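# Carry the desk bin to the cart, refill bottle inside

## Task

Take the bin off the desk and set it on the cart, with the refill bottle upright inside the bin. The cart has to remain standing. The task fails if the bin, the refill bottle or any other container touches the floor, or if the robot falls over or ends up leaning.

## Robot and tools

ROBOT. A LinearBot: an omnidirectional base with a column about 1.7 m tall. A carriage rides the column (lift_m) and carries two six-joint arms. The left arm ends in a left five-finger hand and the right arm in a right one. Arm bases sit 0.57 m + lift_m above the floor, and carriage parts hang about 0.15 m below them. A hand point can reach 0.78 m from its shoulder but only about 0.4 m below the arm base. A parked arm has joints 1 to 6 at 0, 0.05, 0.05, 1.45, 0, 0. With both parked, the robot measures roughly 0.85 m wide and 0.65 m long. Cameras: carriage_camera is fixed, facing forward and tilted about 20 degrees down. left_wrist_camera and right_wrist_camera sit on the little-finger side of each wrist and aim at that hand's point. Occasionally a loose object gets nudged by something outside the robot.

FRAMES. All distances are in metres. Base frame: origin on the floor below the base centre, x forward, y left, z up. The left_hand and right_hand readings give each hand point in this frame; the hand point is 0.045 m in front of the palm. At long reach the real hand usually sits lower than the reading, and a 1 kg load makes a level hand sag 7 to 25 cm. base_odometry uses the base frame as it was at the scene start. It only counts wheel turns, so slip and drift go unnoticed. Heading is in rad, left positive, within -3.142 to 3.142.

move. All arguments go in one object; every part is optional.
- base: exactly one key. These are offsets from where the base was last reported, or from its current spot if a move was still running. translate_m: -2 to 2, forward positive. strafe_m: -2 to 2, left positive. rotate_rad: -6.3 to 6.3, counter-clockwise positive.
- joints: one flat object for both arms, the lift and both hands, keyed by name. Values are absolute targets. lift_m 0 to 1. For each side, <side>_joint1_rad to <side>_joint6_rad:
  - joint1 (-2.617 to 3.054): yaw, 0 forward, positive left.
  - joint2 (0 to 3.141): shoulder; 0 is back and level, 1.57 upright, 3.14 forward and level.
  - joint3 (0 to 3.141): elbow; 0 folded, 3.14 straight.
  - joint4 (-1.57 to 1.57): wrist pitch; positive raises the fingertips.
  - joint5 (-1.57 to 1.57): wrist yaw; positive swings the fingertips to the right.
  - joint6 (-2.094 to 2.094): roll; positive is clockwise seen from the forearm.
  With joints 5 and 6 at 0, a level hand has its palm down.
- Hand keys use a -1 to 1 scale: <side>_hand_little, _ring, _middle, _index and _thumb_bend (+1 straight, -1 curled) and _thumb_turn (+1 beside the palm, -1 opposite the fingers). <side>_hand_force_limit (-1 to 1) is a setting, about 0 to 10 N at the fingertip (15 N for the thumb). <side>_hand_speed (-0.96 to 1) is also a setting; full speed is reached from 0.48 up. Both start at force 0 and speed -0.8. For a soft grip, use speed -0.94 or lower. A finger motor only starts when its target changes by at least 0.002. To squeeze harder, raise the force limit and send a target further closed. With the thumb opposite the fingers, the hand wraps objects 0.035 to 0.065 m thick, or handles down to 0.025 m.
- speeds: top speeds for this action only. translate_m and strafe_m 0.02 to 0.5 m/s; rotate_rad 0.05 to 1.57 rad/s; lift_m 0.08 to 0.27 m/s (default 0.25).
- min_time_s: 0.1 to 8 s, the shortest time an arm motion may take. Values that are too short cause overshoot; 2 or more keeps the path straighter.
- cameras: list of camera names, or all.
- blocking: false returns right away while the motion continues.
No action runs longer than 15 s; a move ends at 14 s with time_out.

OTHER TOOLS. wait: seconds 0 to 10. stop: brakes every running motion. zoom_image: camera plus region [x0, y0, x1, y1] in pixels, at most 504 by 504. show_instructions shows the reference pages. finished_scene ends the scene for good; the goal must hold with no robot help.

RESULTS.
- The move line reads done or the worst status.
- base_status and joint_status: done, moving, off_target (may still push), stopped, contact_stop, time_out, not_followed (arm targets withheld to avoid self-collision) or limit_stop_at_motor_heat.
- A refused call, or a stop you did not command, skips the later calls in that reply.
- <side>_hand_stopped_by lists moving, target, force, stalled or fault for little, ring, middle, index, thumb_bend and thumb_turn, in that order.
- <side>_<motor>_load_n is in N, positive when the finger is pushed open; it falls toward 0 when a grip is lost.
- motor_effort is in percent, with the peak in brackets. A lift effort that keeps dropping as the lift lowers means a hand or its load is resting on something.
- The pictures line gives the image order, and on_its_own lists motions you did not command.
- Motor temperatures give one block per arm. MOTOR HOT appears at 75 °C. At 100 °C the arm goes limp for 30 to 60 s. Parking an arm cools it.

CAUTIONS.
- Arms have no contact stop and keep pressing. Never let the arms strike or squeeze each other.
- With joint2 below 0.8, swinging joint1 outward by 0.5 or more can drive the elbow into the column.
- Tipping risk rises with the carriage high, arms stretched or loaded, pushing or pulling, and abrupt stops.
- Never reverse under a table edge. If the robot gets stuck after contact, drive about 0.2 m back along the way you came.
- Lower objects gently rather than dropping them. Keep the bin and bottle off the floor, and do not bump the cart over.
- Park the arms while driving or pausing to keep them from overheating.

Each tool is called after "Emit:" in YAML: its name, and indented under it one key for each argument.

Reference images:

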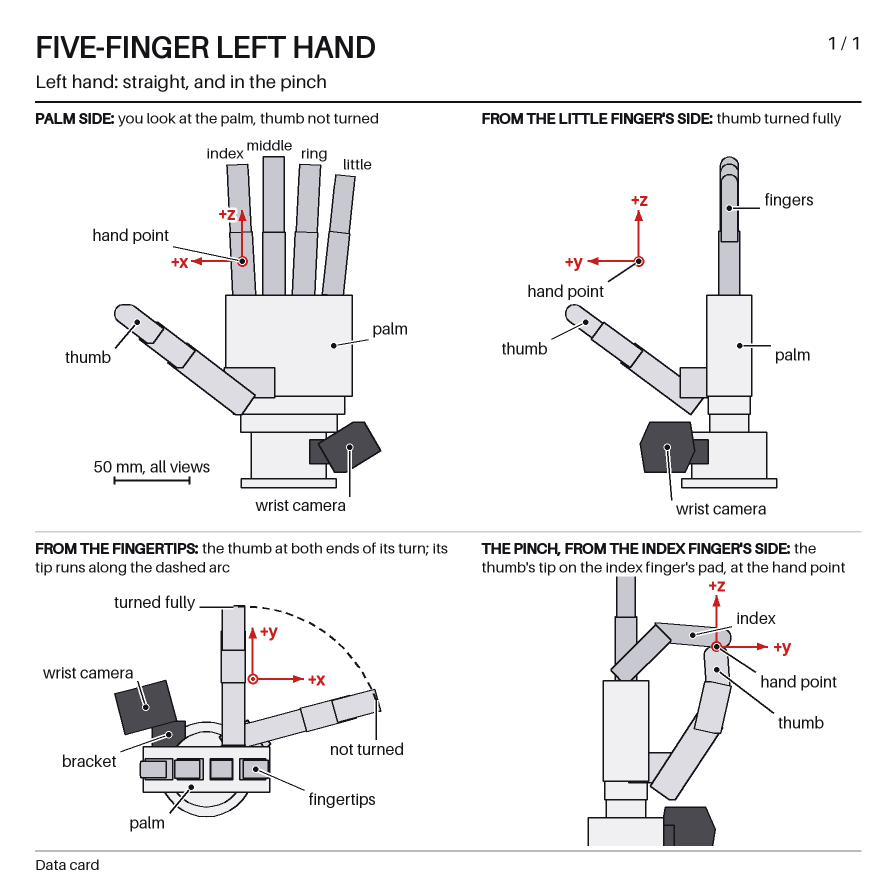

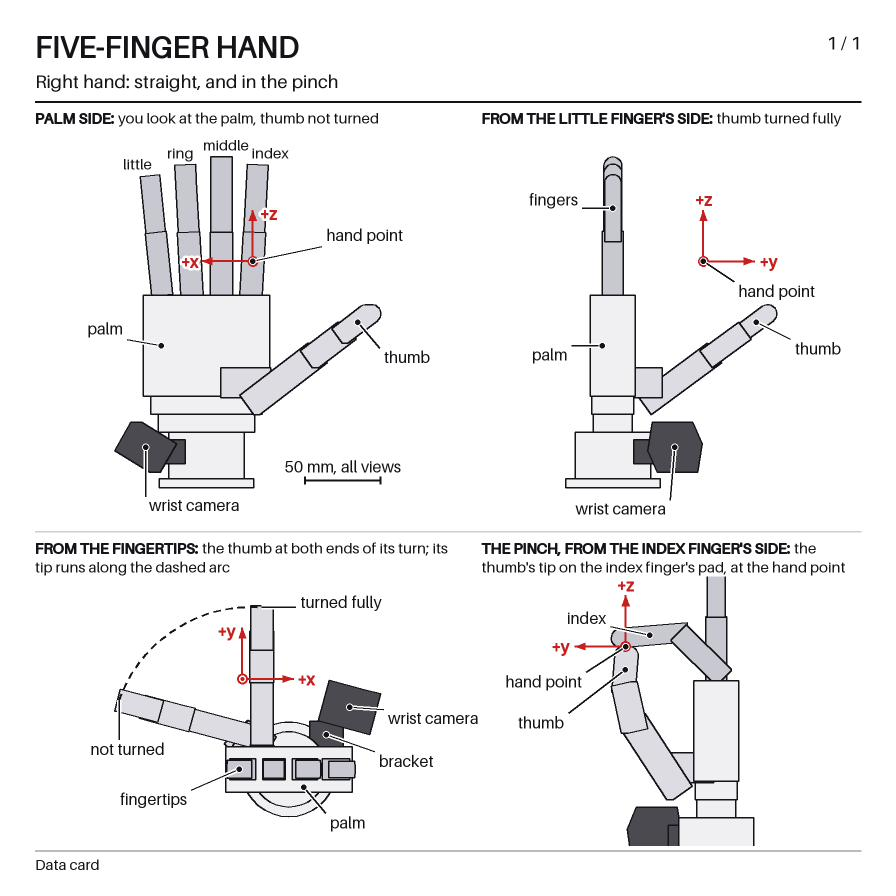

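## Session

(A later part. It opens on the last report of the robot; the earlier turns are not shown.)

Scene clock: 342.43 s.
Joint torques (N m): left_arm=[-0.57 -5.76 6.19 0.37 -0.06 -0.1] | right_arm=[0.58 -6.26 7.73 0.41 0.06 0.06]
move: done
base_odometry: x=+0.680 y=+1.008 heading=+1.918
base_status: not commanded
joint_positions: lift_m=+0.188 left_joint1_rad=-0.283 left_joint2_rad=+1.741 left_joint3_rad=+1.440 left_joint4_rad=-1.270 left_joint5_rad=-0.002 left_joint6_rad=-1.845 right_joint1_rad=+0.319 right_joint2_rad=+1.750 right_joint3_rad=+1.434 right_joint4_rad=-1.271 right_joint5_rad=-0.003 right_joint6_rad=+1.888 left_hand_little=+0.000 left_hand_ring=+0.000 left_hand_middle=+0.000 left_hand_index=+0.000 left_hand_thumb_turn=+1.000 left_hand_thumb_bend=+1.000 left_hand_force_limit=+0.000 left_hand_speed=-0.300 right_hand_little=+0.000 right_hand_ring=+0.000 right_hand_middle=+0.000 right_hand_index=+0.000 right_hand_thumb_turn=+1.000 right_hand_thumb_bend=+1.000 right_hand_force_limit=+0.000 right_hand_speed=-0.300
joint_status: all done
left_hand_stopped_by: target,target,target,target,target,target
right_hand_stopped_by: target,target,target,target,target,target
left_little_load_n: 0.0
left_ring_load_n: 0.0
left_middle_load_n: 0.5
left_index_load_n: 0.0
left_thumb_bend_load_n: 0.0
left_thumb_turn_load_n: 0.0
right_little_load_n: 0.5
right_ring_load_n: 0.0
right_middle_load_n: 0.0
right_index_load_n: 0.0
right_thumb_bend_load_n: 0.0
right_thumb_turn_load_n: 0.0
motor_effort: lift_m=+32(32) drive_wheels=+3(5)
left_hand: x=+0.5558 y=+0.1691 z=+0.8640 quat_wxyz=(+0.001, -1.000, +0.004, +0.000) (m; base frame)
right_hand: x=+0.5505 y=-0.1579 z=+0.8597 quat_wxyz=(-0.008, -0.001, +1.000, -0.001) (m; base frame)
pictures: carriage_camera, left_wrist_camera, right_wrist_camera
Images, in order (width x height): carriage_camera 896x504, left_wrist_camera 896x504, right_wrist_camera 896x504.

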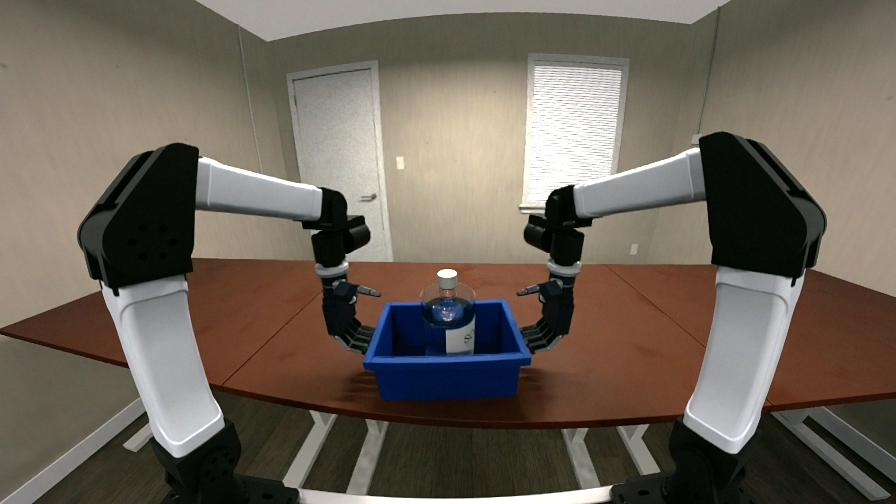

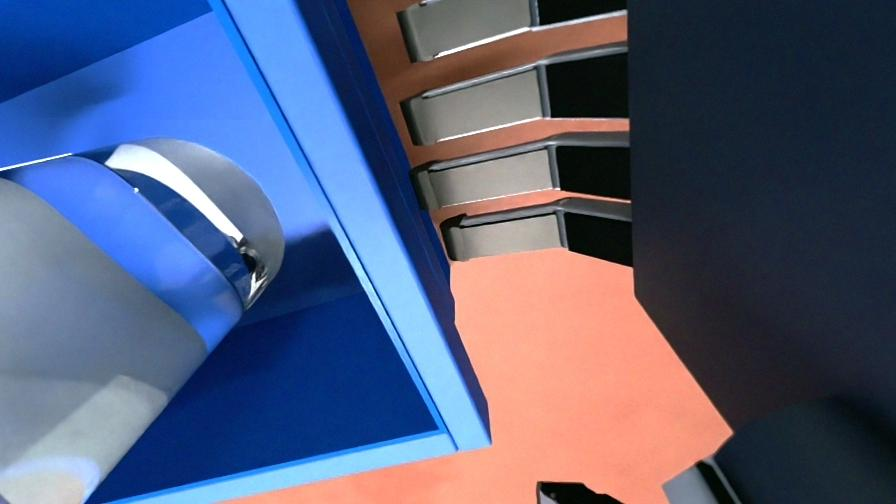

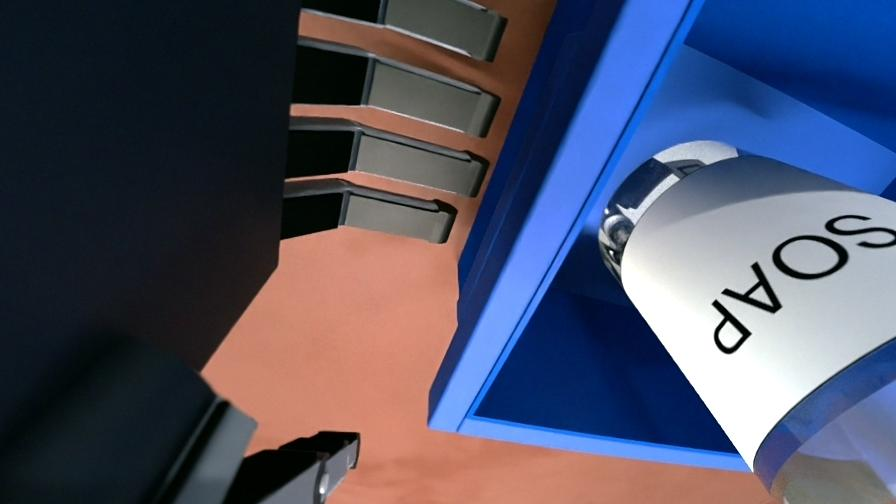

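Emit:
move:
  joints: {"left_joint1_rad": -0.347, "left_joint6_rad": -1.917, "right_joint1_rad": 0.392, "right_joint6_rad": 1.962}
  min_time_s: 1
  cameras: ["all"]

Emit:
zoom_image:
  camera: "carriage_camera"
  region: [320, 260, 580, 410]

Scene clock: 359.03 s.
Joint torques (N m): left_arm=[-1.69 -5.78 6.17 0.42 0.44 -0.06] | right_arm=[1.07 -6.26 7.75 0.42 -0.16 0.09]
move: off_target
base_odometry: x=+0.680 y=+1.008 heading=+1.918
base_status: not commanded
joint_positions: lift_m=+0.188 left_joint1_rad=-0.327 left_joint2_rad=+1.741 left_joint3_rad=+1.440 left_joint4_rad=-1.276 left_joint5_rad=-0.047 left_joint6_rad=-1.908 right_joint1_rad=+0.380 right_joint2_rad=+1.750 right_joint3_rad=+1.434 right_joint4_rad=-1.272 right_joint5_rad=+0.021 right_joint6_rad=+1.956 left_hand_little=+0.000 left_hand_ring=+0.000 left_hand_middle=+0.000 left_hand_index=+0.000 left_hand_thumb_turn=+1.000 left_hand_thumb_bend=+1.000 left_hand_force_limit=+0.000 left_hand_speed=-0.300 right_hand_little=+0.000 right_hand_ring=+0.000 right_hand_middle=+0.000 right_hand_index=+0.000 right_hand_thumb_turn=+1.000 right_hand_thumb_bend=+1.000 right_hand_force_limit=+0.000 right_hand_speed=-0.300
joint_status: left_joint1_rad off_target (ended at -0.327, target -0.347); the others done
left_hand_stopped_by: target,target,target,target,target,target
right_hand_stopped_by: target,target,target,target,target,target
left_little_load_n: 0.5
left_ring_load_n: 0.0
left_middle_load_n: 1.5
left_index_load_n: 0.0
left_thumb_bend_load_n: 0.0
left_thumb_turn_load_n: 0.0
right_little_load_n: 0.0
right_ring_load_n: 0.0
right_middle_load_n: 1.5
right_index_load_n: 0.0
right_thumb_bend_load_n: 0.0
right_thumb_turn_load_n: 0.0
motor_effort: lift_m=+31(32) drive_wheels=+1(6)
left_hand: x=+0.5539 y=+0.1652 z=+0.8618 quat_wxyz=(+0.024, -1.000, -0.005, -0.004) (m; base frame)
right_hand: x=+0.5457 y=-0.1446 z=+0.8586 quat_wxyz=(-0.004, +0.002, +1.000, -0.013) (m; base frame)
pictures: carriage_camera, left_wrist_camera, right_wrist_camera
Images, in order (width x height): carriage_camera 896x504, left_wrist_camera 896x504, right_wrist_camera 896x504.

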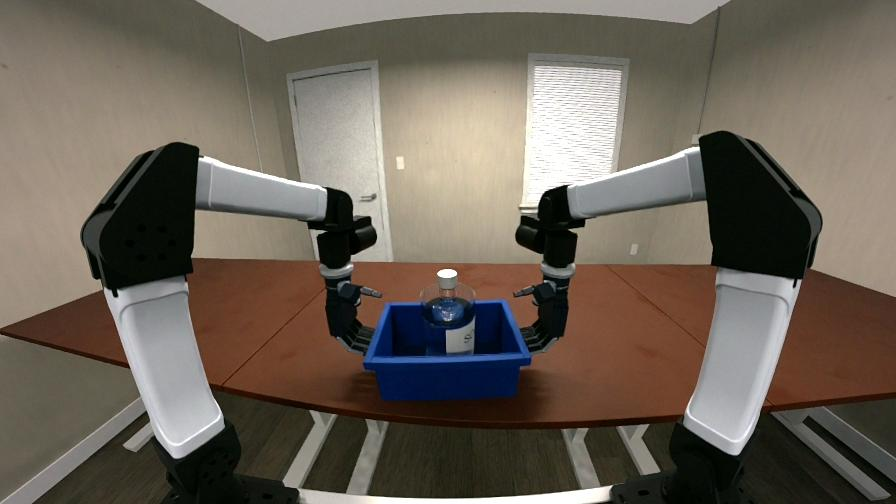

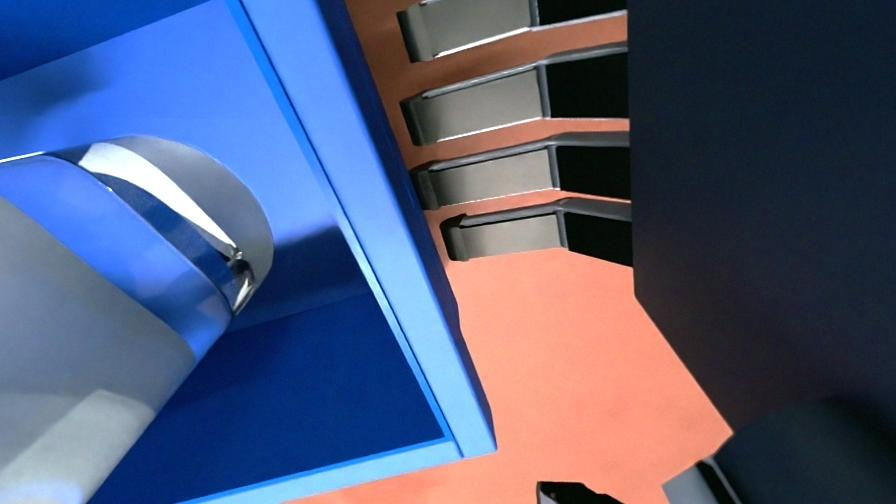

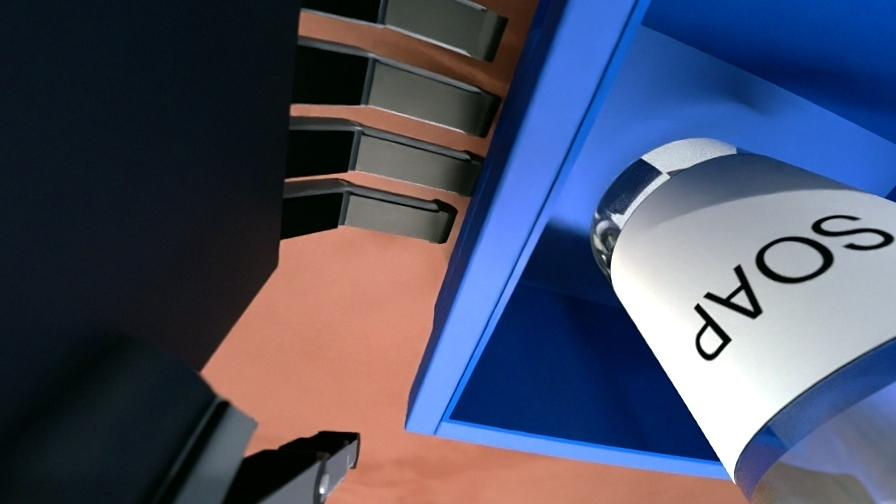

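Scaled by 1.938 from the camera's 896x504 image, which has a finer 1280x720 frame.

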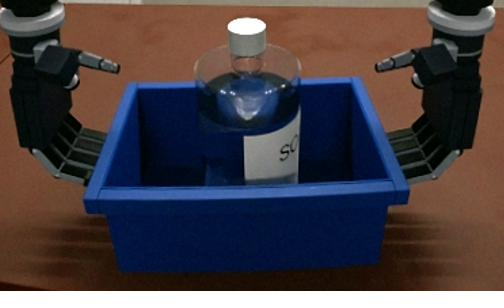

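Emit:
zoom_image:
  camera: "left_wrist_camera"
  region: [340, 100, 560, 460]

Emit:
zoom_image:
  camera: "right_wrist_camera"
  region: [380, 60, 600, 440]

Scaled by 1.400 from the camera's 896x504 image, which has a finer 1280x720 frame.

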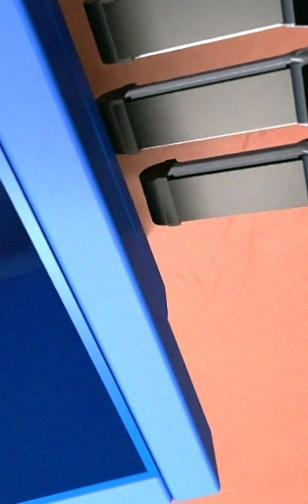

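Scaled by 1.326 from the camera's 896x504 image, which has a finer 1280x720 frame.

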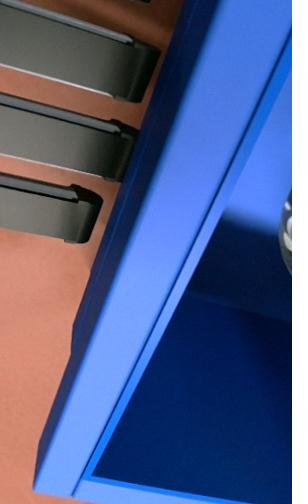

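Emit:
move:
  joints: {"left_joint1_rad": -0.05, "left_joint6_rad": -1.62, "right_joint1_rad": 0.2, "right_joint6_rad": 1.77}
  min_time_s: 1.5
  cameras: ["all"]

Emit:
zoom_image:
  camera: "left_wrist_camera"
  region: [100, 0, 480, 380]

Emit:
zoom_image:
  camera: "right_wrist_camera"
  region: [460, 0, 780, 450]

Scene clock: 379.03 s.
Joint torques (N m): left_arm=[0.65 -5.78 6.15 0.41 0.06 0.22] | right_arm=[-0.34 -6.26 7.72 0.41 -0.07 -0.07]
move: done
base_odometry: x=+0.680 y=+1.008 heading=+1.918
base_status: not commanded
joint_positions: lift_m=+0.188 left_joint1_rad=-0.056 left_joint2_rad=+1.741 left_joint3_rad=+1.440 left_joint4_rad=-1.277 left_joint5_rad=-0.012 left_joint6_rad=-1.635 right_joint1_rad=+0.205 right_joint2_rad=+1.750 right_joint3_rad=+1.434 right_joint4_rad=-1.272 right_joint5_rad=+0.010 right_joint6_rad=+1.778 left_hand_little=+0.000 left_hand_ring=+0.000 left_hand_middle=+0.000 left_hand_index=+0.000 left_hand_thumb_turn=+1.000 left_hand_thumb_bend=+1.000 left_hand_force_limit=+0.000 left_hand_speed=-0.300 right_hand_little=+0.000 right_hand_ring=+0.000 right_hand_middle=+0.000 right_hand_index=+0.000 right_hand_thumb_turn=+1.000 right_hand_thumb_bend=+1.000 right_hand_force_limit=+0.000 right_hand_speed=-0.300
joint_status: all done
left_hand_stopped_by: target,target,target,target,target,target
right_hand_stopped_by: target,target,target,target,target,target
left_little_load_n: 0.0
left_ring_load_n: 0.0
left_middle_load_n: 0.0
left_index_load_n: 0.0
left_thumb_bend_load_n: 0.0
left_thumb_turn_load_n: 0.0
right_little_load_n: 0.0
right_ring_load_n: 0.0
right_middle_load_n: 0.0
right_index_load_n: 0.5
right_thumb_bend_load_n: 0.0
right_thumb_turn_load_n: 0.0
motor_effort: lift_m=+31(32) drive_wheels=+0(5)
left_hand: x=+0.5671 y=+0.2421 z=+0.8632 quat_wxyz=(+0.006, -1.000, -0.004, +0.003) (m; base frame)
right_hand: x=+0.5602 y=-0.1952 z=+0.8590 quat_wxyz=(-0.007, +0.001, +1.000, -0.007) (m; base frame)
pictures: carriage_camera, left_wrist_camera, right_wrist_camera
Images, in order (width x height): carriage_camera 896x504, left_wrist_camera 896x504, right_wrist_camera 896x504.

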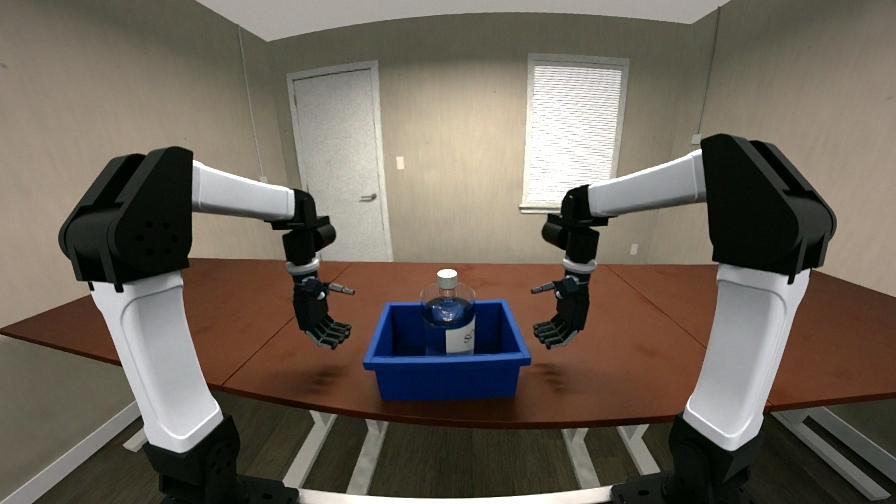

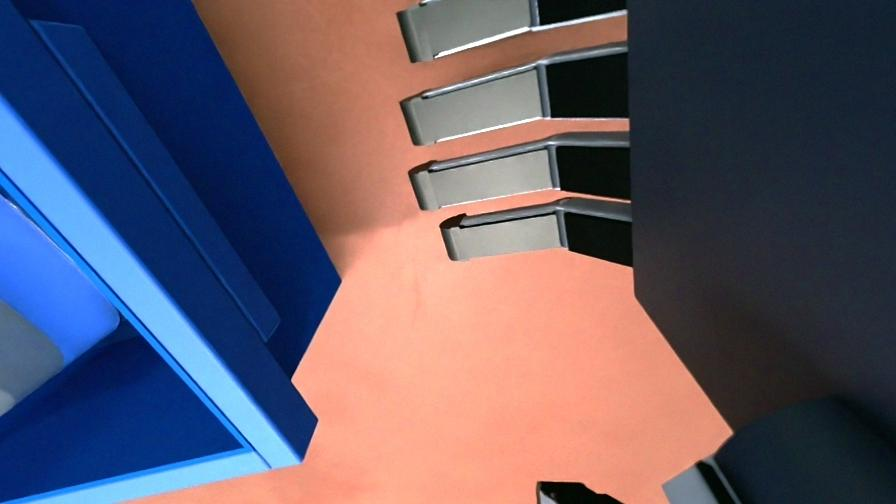

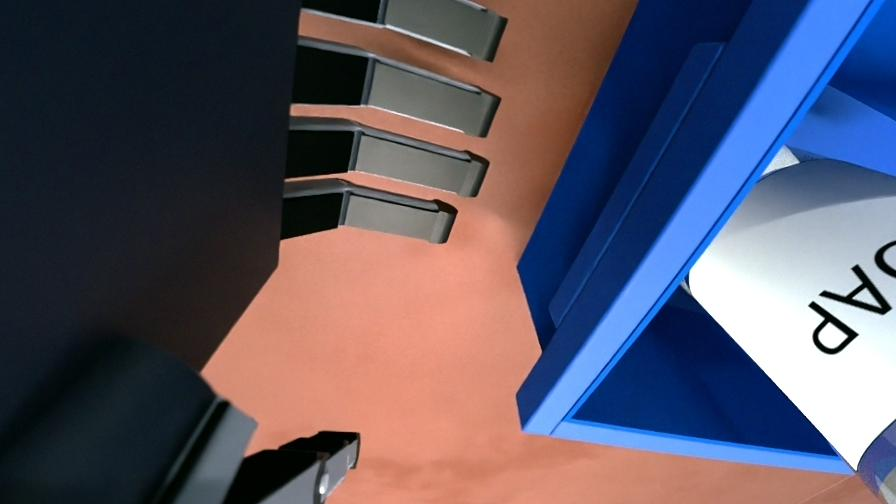

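Scaled by 1.326 from the camera's 896x504 image, which has a finer 1280x720 frame.

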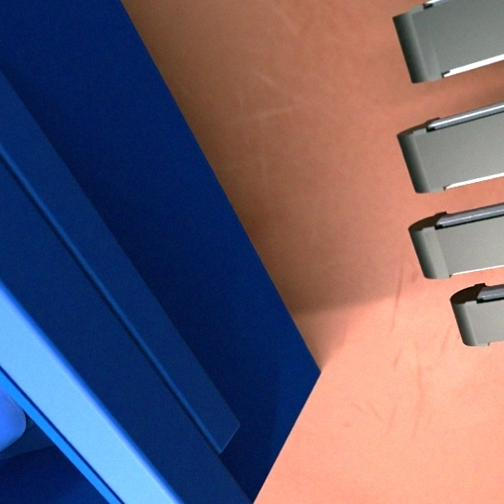

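Scaled by 1.120 from the camera's 896x504 image, which has a finer 1280x720 frame.

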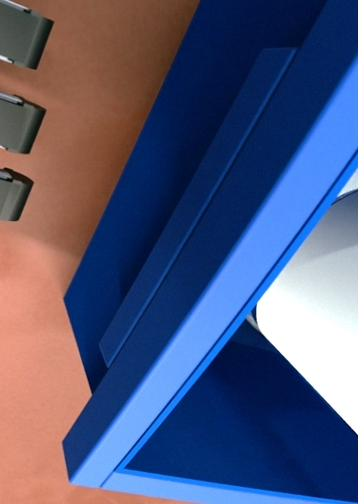

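Emit:
move:
  joints: {"lift_m": 0.158}
  cameras: []

Emit:
move:
  joints: {"left_joint1_rad": -0.36, "left_joint5_rad": 0, "left_joint6_rad": -1.93, "right_joint1_rad": 0.4, "right_joint5_rad": 0, "right_joint6_rad": 1.97}
  min_time_s: 3
  cameras: ["all"]

Emit:
zoom_image:
  camera: "left_wrist_camera"
  region: [340, 100, 560, 460]

Emit:
zoom_image:
  camera: "right_wrist_camera"
  region: [380, 60, 600, 440]

Scene clock: 417.67 s.
Joint torques (N m): left_arm=[0.64 -5.86 6.13 0.41 0.06 0.21] | right_arm=[-0.34 -6.37 7.73 0.42 -0.06 -0.04]
move: done
base_odometry: x=+0.680 y=+1.008 heading=+1.918
base_status: not commanded
joint_positions: lift_m=+0.158 left_joint1_rad=-0.056 left_joint2_rad=+1.742 left_joint3_rad=+1.440 left_joint4_rad=-1.276 left_joint5_rad=-0.012 left_joint6_rad=-1.634 right_joint1_rad=+0.205 right_joint2_rad=+1.751 right_joint3_rad=+1.434 right_joint4_rad=-1.272 right_joint5_rad=+0.009 right_joint6_rad=+1.777 left_hand_little=+0.000 left_hand_ring=+0.000 left_hand_middle=+0.000 left_hand_index=+0.000 left_hand_thumb_turn=+1.000 left_hand_thumb_bend=+1.000 left_hand_force_limit=+0.000 left_hand_speed=-0.300 right_hand_little=+0.000 right_hand_ring=+0.000 right_hand_middle=+0.000 right_hand_index=+0.000 right_hand_thumb_turn=+1.000 right_hand_thumb_bend=+1.000 right_hand_force_limit=+0.000 right_hand_speed=-0.300
joint_status: all done
left_hand_stopped_by: target,target,target,target,target,target
right_hand_stopped_by: target,target,target,target,target,target
left_little_load_n: 0.0
left_ring_load_n: 0.0
left_middle_load_n: 0.0
left_index_load_n: 0.0
left_thumb_bend_load_n: 0.0
left_thumb_turn_load_n: 0.0
right_little_load_n: 0.5
right_ring_load_n: 0.0
right_middle_load_n: 0.0
right_index_load_n: 0.0
right_thumb_bend_load_n: 0.0
right_thumb_turn_load_n: 0.0
motor_effort: lift_m=+31(32) drive_wheels=+5(5)
left_hand: x=+0.5674 y=+0.2421 z=+0.8330 quat_wxyz=(+0.006, -1.000, -0.003, +0.003) (m; base frame)
right_hand: x=+0.5601 y=-0.1951 z=+0.8287 quat_wxyz=(-0.008, +0.000, +1.000, -0.006) (m; base frame)
pictures: none
No camera images: "cameras" was empty.

Scene clock: 420.97 s.
Joint torques (N m): left_arm=[-1.37 -5.87 6.13 0.42 0.07 0.05] | right_arm=[0.64 -6.38 7.75 0.43 -0.07 0.11]
move: done
base_odometry: x=+0.680 y=+1.008 heading=+1.918
base_status: not commanded
joint_positions: lift_m=+0.158 left_joint1_rad=-0.344 left_joint2_rad=+1.742 left_joint3_rad=+1.440 left_joint4_rad=-1.276 left_joint5_rad=-0.013 left_joint6_rad=-1.930 right_joint1_rad=+0.394 right_joint2_rad=+1.751 right_joint3_rad=+1.434 right_joint4_rad=-1.272 right_joint5_rad=+0.009 right_joint6_rad=+1.963 left_hand_little=+0.000 left_hand_ring=+0.000 left_hand_middle=+0.000 left_hand_index=+0.000 left_hand_thumb_turn=+1.000 left_hand_thumb_bend=+1.000 left_hand_force_limit=+0.000 left_hand_speed=-0.300 right_hand_little=+0.000 right_hand_ring=+0.000 right_hand_middle=+0.000 right_hand_index=+0.000 right_hand_thumb_turn=+1.000 right_hand_thumb_bend=+1.000 right_hand_force_limit=+0.000 right_hand_speed=-0.300
joint_status: all done
left_hand_stopped_by: target,target,target,target,target,target
right_hand_stopped_by: target,target,target,target,target,target
left_little_load_n: 0.0
left_ring_load_n: 0.0
left_middle_load_n: 0.0
left_index_load_n: 0.0
left_thumb_bend_load_n: -0.5
left_thumb_turn_load_n: 0.5
right_little_load_n: 0.0
right_ring_load_n: 0.0
right_middle_load_n: 0.0
right_index_load_n: 0.0
right_thumb_bend_load_n: 0.0
right_thumb_turn_load_n: 0.0
motor_effort: lift_m=+31(32) drive_wheels=+4(5)
left_hand: x=+0.5505 y=+0.1539 z=+0.8330 quat_wxyz=(+0.007, -1.000, -0.008, +0.001) (m; base frame)
right_hand: x=+0.5428 y=-0.1383 z=+0.8287 quat_wxyz=(-0.007, -0.001, +1.000, -0.008) (m; base frame)
pictures: carriage_camera, left_wrist_camera, right_wrist_camera
Images, in order (width x height): carriage_camera 896x504, left_wrist_camera 896x504, right_wrist_camera 896x504.

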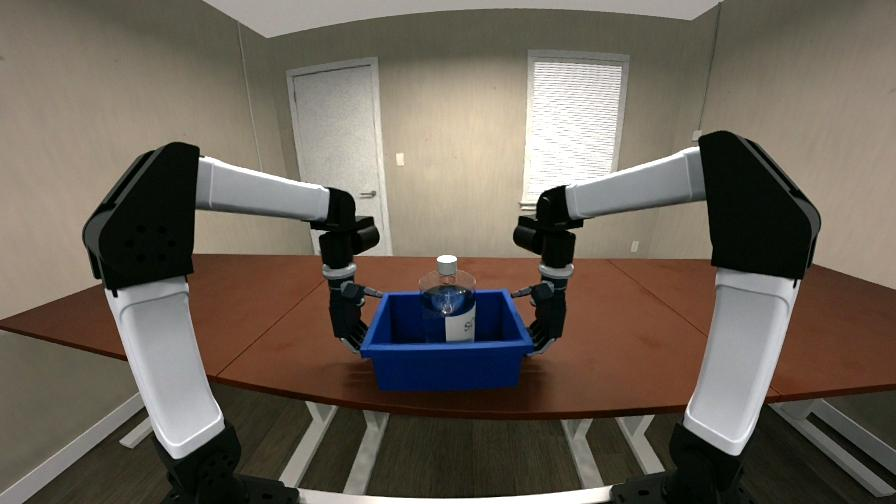

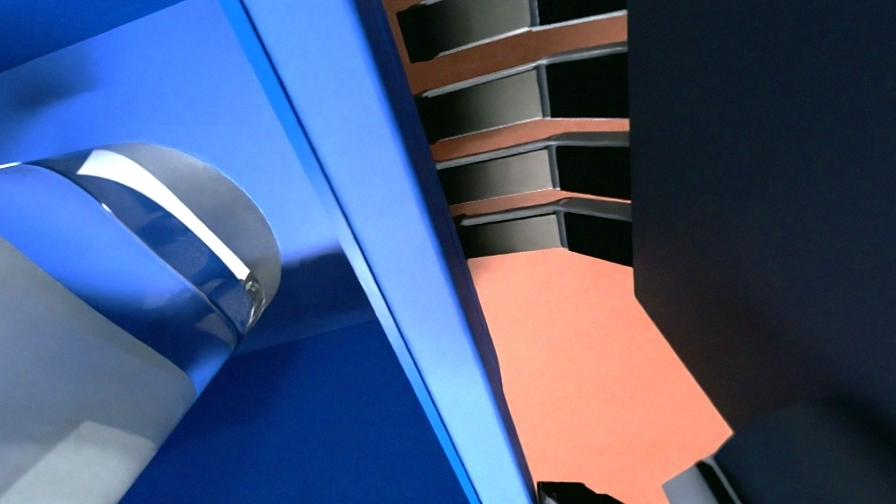

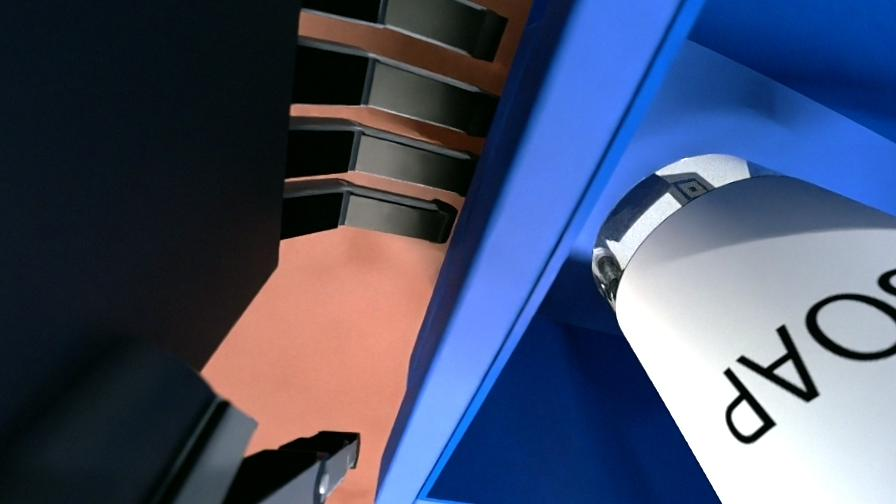

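Scaled by 1.400 from the camera's 896x504 image, which has a finer 1280x720 frame.

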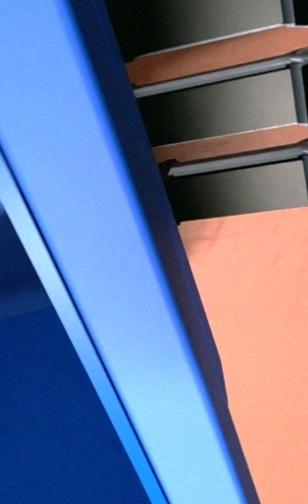

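Scaled by 1.326 from the camera's 896x504 image, which has a finer 1280x720 frame.

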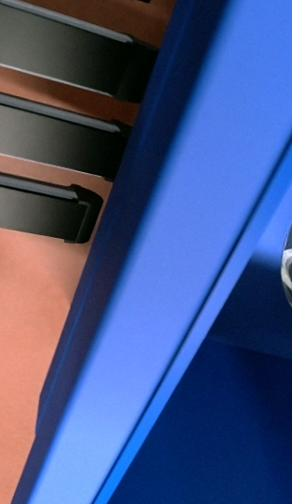

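Emit:
move:
  joints: {"left_joint1_rad": -0.39, "left_joint6_rad": -1.955, "right_joint1_rad": 0.44, "right_joint6_rad": 2.01}
  min_time_s: 2
  cameras: ["all"]

Emit:
zoom_image:
  camera: "carriage_camera"
  region: [320, 240, 580, 410]

Scene clock: 426.60 s.
Joint torques (N m): left_arm=[-2.11 -5.87 6.15 0.44 0.35 0.18] | right_arm=[1.43 -6.37 7.73 0.45 -0.24 0.06]
move: off_target
base_odometry: x=+0.680 y=+1.008 heading=+1.918
base_status: not commanded
joint_positions: lift_m=+0.158 left_joint1_rad=-0.365 left_joint2_rad=+1.742 left_joint3_rad=+1.440 left_joint4_rad=-1.278 left_joint5_rad=-0.039 left_joint6_rad=-1.967 right_joint1_rad=+0.425 right_joint2_rad=+1.751 right_joint3_rad=+1.434 right_joint4_rad=-1.275 right_joint5_rad=+0.030 right_joint6_rad=+2.006 left_hand_little=+0.000 left_hand_ring=+0.000 left_hand_middle=+0.000 left_hand_index=+0.000 left_hand_thumb_turn=+1.000 left_hand_thumb_bend=+1.000 left_hand_force_limit=+0.000 left_hand_speed=-0.300 right_hand_little=+0.000 right_hand_ring=+0.000 right_hand_middle=+0.000 right_hand_index=+0.000 right_hand_thumb_turn=+1.000 right_hand_thumb_bend=+1.000 right_hand_force_limit=+0.000 right_hand_speed=-0.300
joint_status: left_joint1_rad off_target (ended at -0.365, target -0.390); the others done
left_hand_stopped_by: target,target,target,target,target,target
right_hand_stopped_by: target,target,target,target,target,target
left_little_load_n: 0.0
left_ring_load_n: 0.0
left_middle_load_n: 0.0
left_index_load_n: 0.0
left_thumb_bend_load_n: 0.0
left_thumb_turn_load_n: 0.5
right_little_load_n: 0.0
right_ring_load_n: 0.0
right_middle_load_n: -0.5
right_index_load_n: 0.0
right_thumb_bend_load_n: 0.0
right_thumb_turn_load_n: 0.0
motor_effort: lift_m=+31(31) drive_wheels=+4(5)
left_hand: x=+0.5507 y=+0.1532 z=+0.8320 quat_wxyz=(+0.020, -1.000, -0.016, -0.003) (m; base frame)
right_hand: x=+0.5406 y=-0.1339 z=+0.8277 quat_wxyz=(-0.003, +0.005, +1.000, -0.018) (m; base frame)
pictures: carriage_camera, left_wrist_camera, right_wrist_camera
Images, in order (width x height): carriage_camera 896x504, left_wrist_camera 896x504, right_wrist_camera 896x504.

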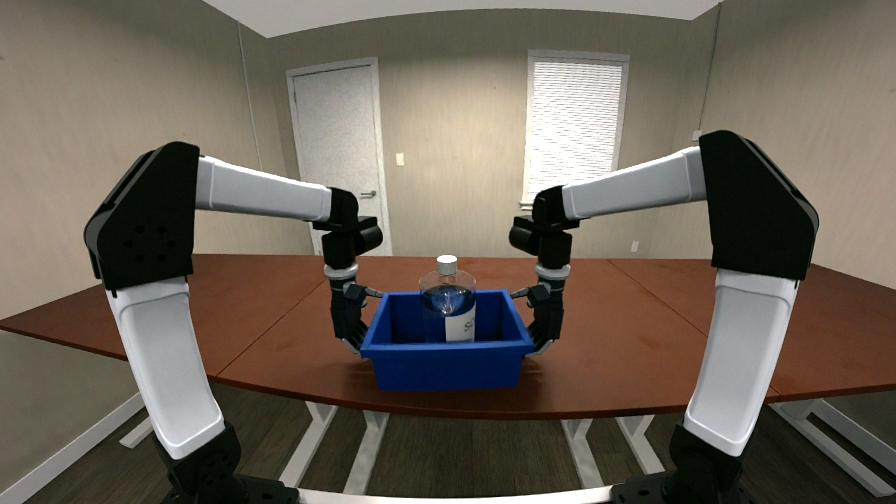

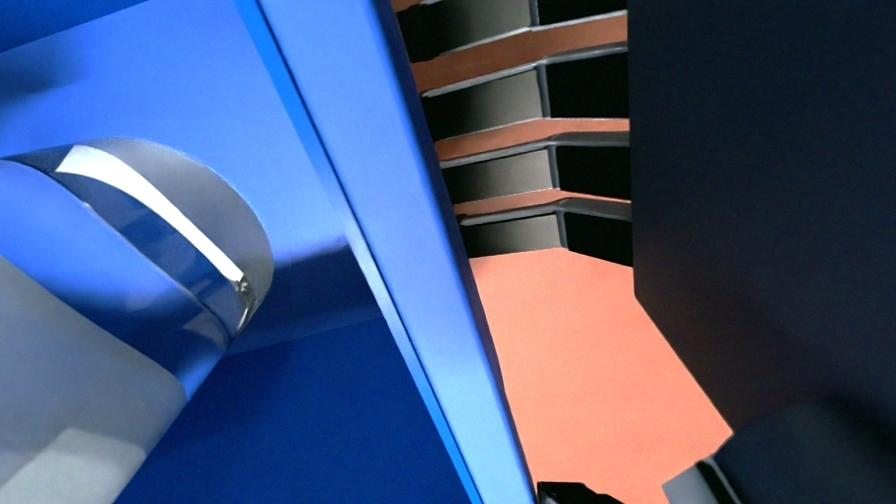

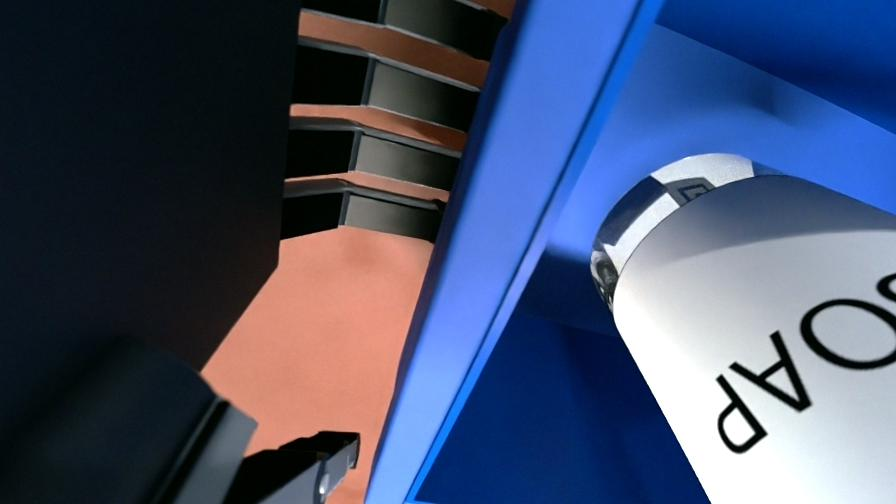

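Scaled by 1.938 from the camera's 896x504 image, which has a finer 1280x720 frame.

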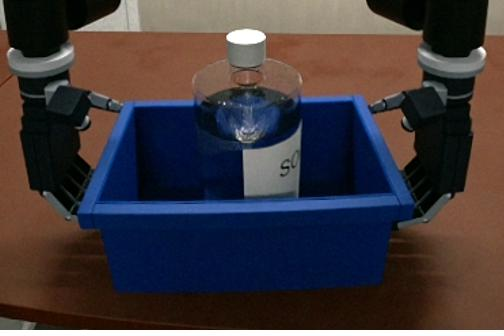

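Emit:
move:
  joints: {"left_joint1_rad": -0.33, "left_joint6_rad": -1.91, "right_joint1_rad": 0.38, "right_joint6_rad": 1.955}
  min_time_s: 1
  cameras: []

Emit:
move:
  base: {"translate_m": 0.025}
  speeds: {"translate_m": 0.05}
  cameras: []

Emit:
move:
  joints: {"left_joint1_rad": -0.39, "left_joint6_rad": -1.955, "right_joint1_rad": 0.44, "right_joint6_rad": 2.01}
  min_time_s: 2
  cameras: ["all"]

Emit:
zoom_image:
  camera: "carriage_camera"
  region: [320, 240, 580, 410]

Scene clock: 438.13 s.
Joint torques (N m): left_arm=[0.68 -5.87 6.13 0.44 0.07 0.21] | right_arm=[-0.27 -6.35 7.75 0.45 -0.06 0]
move: done
base_odometry: x=+0.680 y=+1.008 heading=+1.918
base_status: not commanded
joint_positions: lift_m=+0.158 left_joint1_rad=-0.337 left_joint2_rad=+1.742 left_joint3_rad=+1.440 left_joint4_rad=-1.278 left_joint5_rad=-0.012 left_joint6_rad=-1.925 right_joint1_rad=+0.385 right_joint2_rad=+1.751 right_joint3_rad=+1.434 right_joint4_rad=-1.275 right_joint5_rad=+0.011 right_joint6_rad=+1.962 left_hand_little=+0.000 left_hand_ring=+0.000 left_hand_middle=+0.000 left_hand_index=+0.000 left_hand_thumb_turn=+1.000 left_hand_thumb_bend=+1.000 left_hand_force_limit=+0.000 left_hand_speed=-0.300 right_hand_little=+0.000 right_hand_ring=+0.000 right_hand_middle=+0.000 right_hand_index=+0.000 right_hand_thumb_turn=+1.000 right_hand_thumb_bend=+1.000 right_hand_force_limit=+0.000 right_hand_speed=-0.300
joint_status: all done
left_hand_stopped_by: target,target,target,target,target,target
right_hand_stopped_by: target,target,target,target,target,target
left_little_load_n: 0.0
left_ring_load_n: 0.0
left_middle_load_n: 0.0
left_index_load_n: 0.0
left_thumb_bend_load_n: 0.0
left_thumb_turn_load_n: 0.0
right_little_load_n: 0.0
right_ring_load_n: 0.0
right_middle_load_n: 0.0
right_index_load_n: 0.0
right_thumb_bend_load_n: 0.0
right_thumb_turn_load_n: 0.0
motor_effort: lift_m=+31(31) drive_wheels=+2(6)
left_hand: x=+0.5509 y=+0.1561 z=+0.8330 quat_wxyz=(+0.007, -1.000, -0.008, +0.002) (m; base frame)
right_hand: x=+0.5437 y=-0.1418 z=+0.8284 quat_wxyz=(-0.008, +0.003, +1.000, -0.009) (m; base frame)
pictures: none
No camera images: "cameras" was empty.

Scene clock: 439.13 s.
Joint torques (N m): left_arm=[0.54 -5.9 6.11 0.41 0.05 0.21] | right_arm=[-0.24 -6.35 7.73 0.45 -0.06 -0.05]
move: done
base_odometry: x=+0.671 y=+1.031 heading=+1.918
base_status: done
joint_positions: lift_m=+0.158 left_joint1_rad=-0.336 left_joint2_rad=+1.742 left_joint3_rad=+1.440 left_joint4_rad=-1.275 left_joint5_rad=-0.011 left_joint6_rad=-1.924 right_joint1_rad=+0.384 right_joint2_rad=+1.751 right_joint3_rad=+1.434 right_joint4_rad=-1.275 right_joint5_rad=+0.009 right_joint6_rad=+1.962 left_hand_little=+0.000 left_hand_ring=+0.000 left_hand_middle=+0.000 left_hand_index=+0.000 left_hand_thumb_turn=+1.000 left_hand_thumb_bend=+1.000 left_hand_force_limit=+0.000 left_hand_speed=-0.300 right_hand_little=+0.000 right_hand_ring=+0.000 right_hand_middle=+0.000 right_hand_index=+0.000 right_hand_thumb_turn=+1.000 right_hand_thumb_bend=+1.000 right_hand_force_limit=+0.000 right_hand_speed=-0.300
joint_status: not commanded
left_hand_stopped_by: target,target,target,target,target,target
right_hand_stopped_by: target,target,target,target,target,target
left_little_load_n: 0.0
left_ring_load_n: 0.0
left_middle_load_n: 0.0
left_index_load_n: 0.0
left_thumb_bend_load_n: 0.0
left_thumb_turn_load_n: 0.0
right_little_load_n: 0.0
right_ring_load_n: 0.5
right_middle_load_n: 0.0
right_index_load_n: 0.0
right_thumb_bend_load_n: -0.5
right_thumb_turn_load_n: 0.0
motor_effort: lift_m=+31(31) drive_wheels=-5(8)
left_hand: x=+0.5517 y=+0.1560 z=+0.8332 quat_wxyz=(+0.006, -1.000, -0.008, +0.001) (m; base frame)
right_hand: x=+0.5438 y=-0.1418 z=+0.8285 quat_wxyz=(-0.008, +0.003, +1.000, -0.008) (m; base frame)
pictures: none
No camera images: "cameras" was empty.

Scene clock: 441.43 s.
Joint torques (N m): left_arm=[-1.76 -5.86 6.13 0.43 0.37 -0.03] | right_arm=[1.46 -6.35 7.73 0.47 -0.27 0.05]
move: off_target
base_odometry: x=+0.671 y=+1.031 heading=+1.918
base_status: not commanded
joint_positions: lift_m=+0.158 left_joint1_rad=-0.369 left_joint2_rad=+1.742 left_joint3_rad=+1.440 left_joint4_rad=-1.277 left_joint5_rad=-0.041 left_joint6_rad=-1.947 right_joint1_rad=+0.424 right_joint2_rad=+1.751 right_joint3_rad=+1.434 right_joint4_rad=-1.278 right_joint5_rad=+0.033 right_joint6_rad=+2.006 left_hand_little=+0.000 left_hand_ring=+0.000 left_hand_middle=+0.000 left_hand_index=+0.000 left_hand_thumb_turn=+1.000 left_hand_thumb_bend=+1.000 left_hand_force_limit=+0.000 left_hand_speed=-0.300 right_hand_little=+0.000 right_hand_ring=+0.000 right_hand_middle=+0.000 right_hand_index=+0.000 right_hand_thumb_turn=+1.000 right_hand_thumb_bend=+1.000 right_hand_force_limit=+0.000 right_hand_speed=-0.300
joint_status: left_joint1_rad off_target (ended at -0.369, target -0.390); the others done
left_hand_stopped_by: target,target,target,target,target,target
right_hand_stopped_by: target,target,target,target,target,target
left_little_load_n: 0.0
left_ring_load_n: 0.0
left_middle_load_n: 0.0
left_index_load_n: 0.0
left_thumb_bend_load_n: 0.0
left_thumb_turn_load_n: 0.0
right_little_load_n: 0.0
right_ring_load_n: 0.0
right_middle_load_n: -0.5
right_index_load_n: 0.0
right_thumb_bend_load_n: 0.0
right_thumb_turn_load_n: 0.0
motor_effort: lift_m=+31(31) drive_wheels=-4(7)
left_hand: x=+0.5491 y=+0.1514 z=+0.8319 quat_wxyz=(+0.021, -1.000, -0.004, -0.004) (m; base frame)
right_hand: x=+0.5404 y=-0.1348 z=+0.8275 quat_wxyz=(-0.004, +0.005, +1.000, -0.020) (m; base frame)
pictures: carriage_camera, left_wrist_camera, right_wrist_camera
Images, in order (width x height): carriage_camera 896x504, left_wrist_camera 896x504, right_wrist_camera 896x504.

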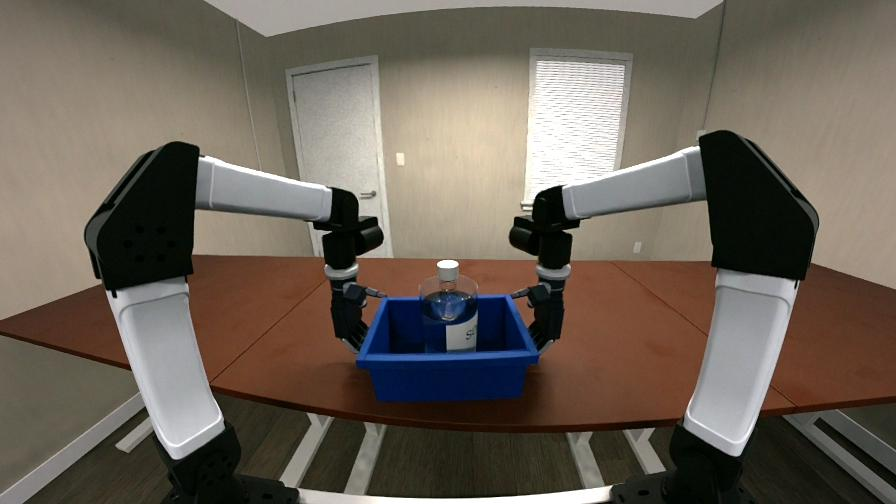

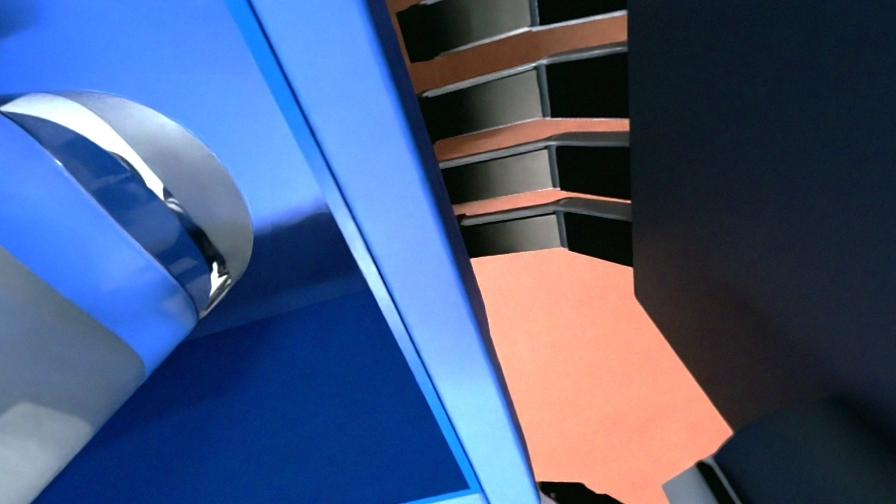

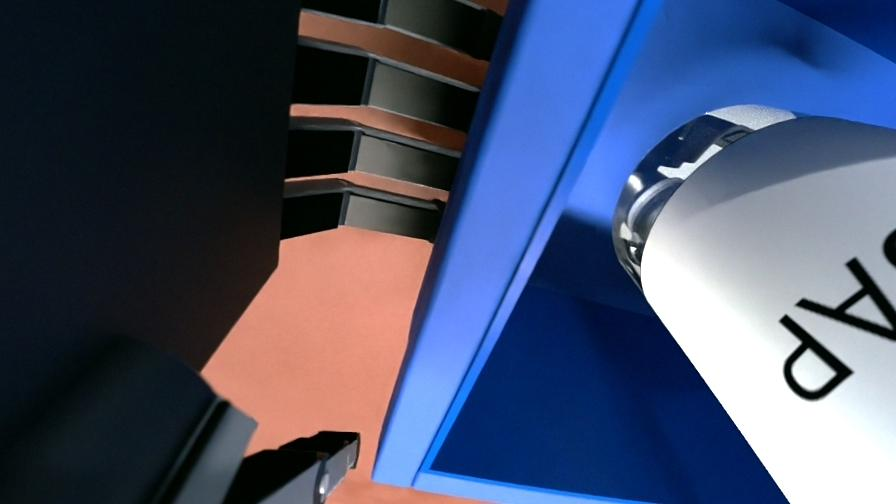

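Scaled by 1.938 from the camera's 896x504 image, which has a finer 1280x720 frame.

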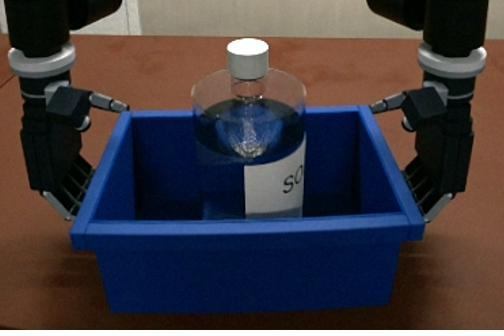

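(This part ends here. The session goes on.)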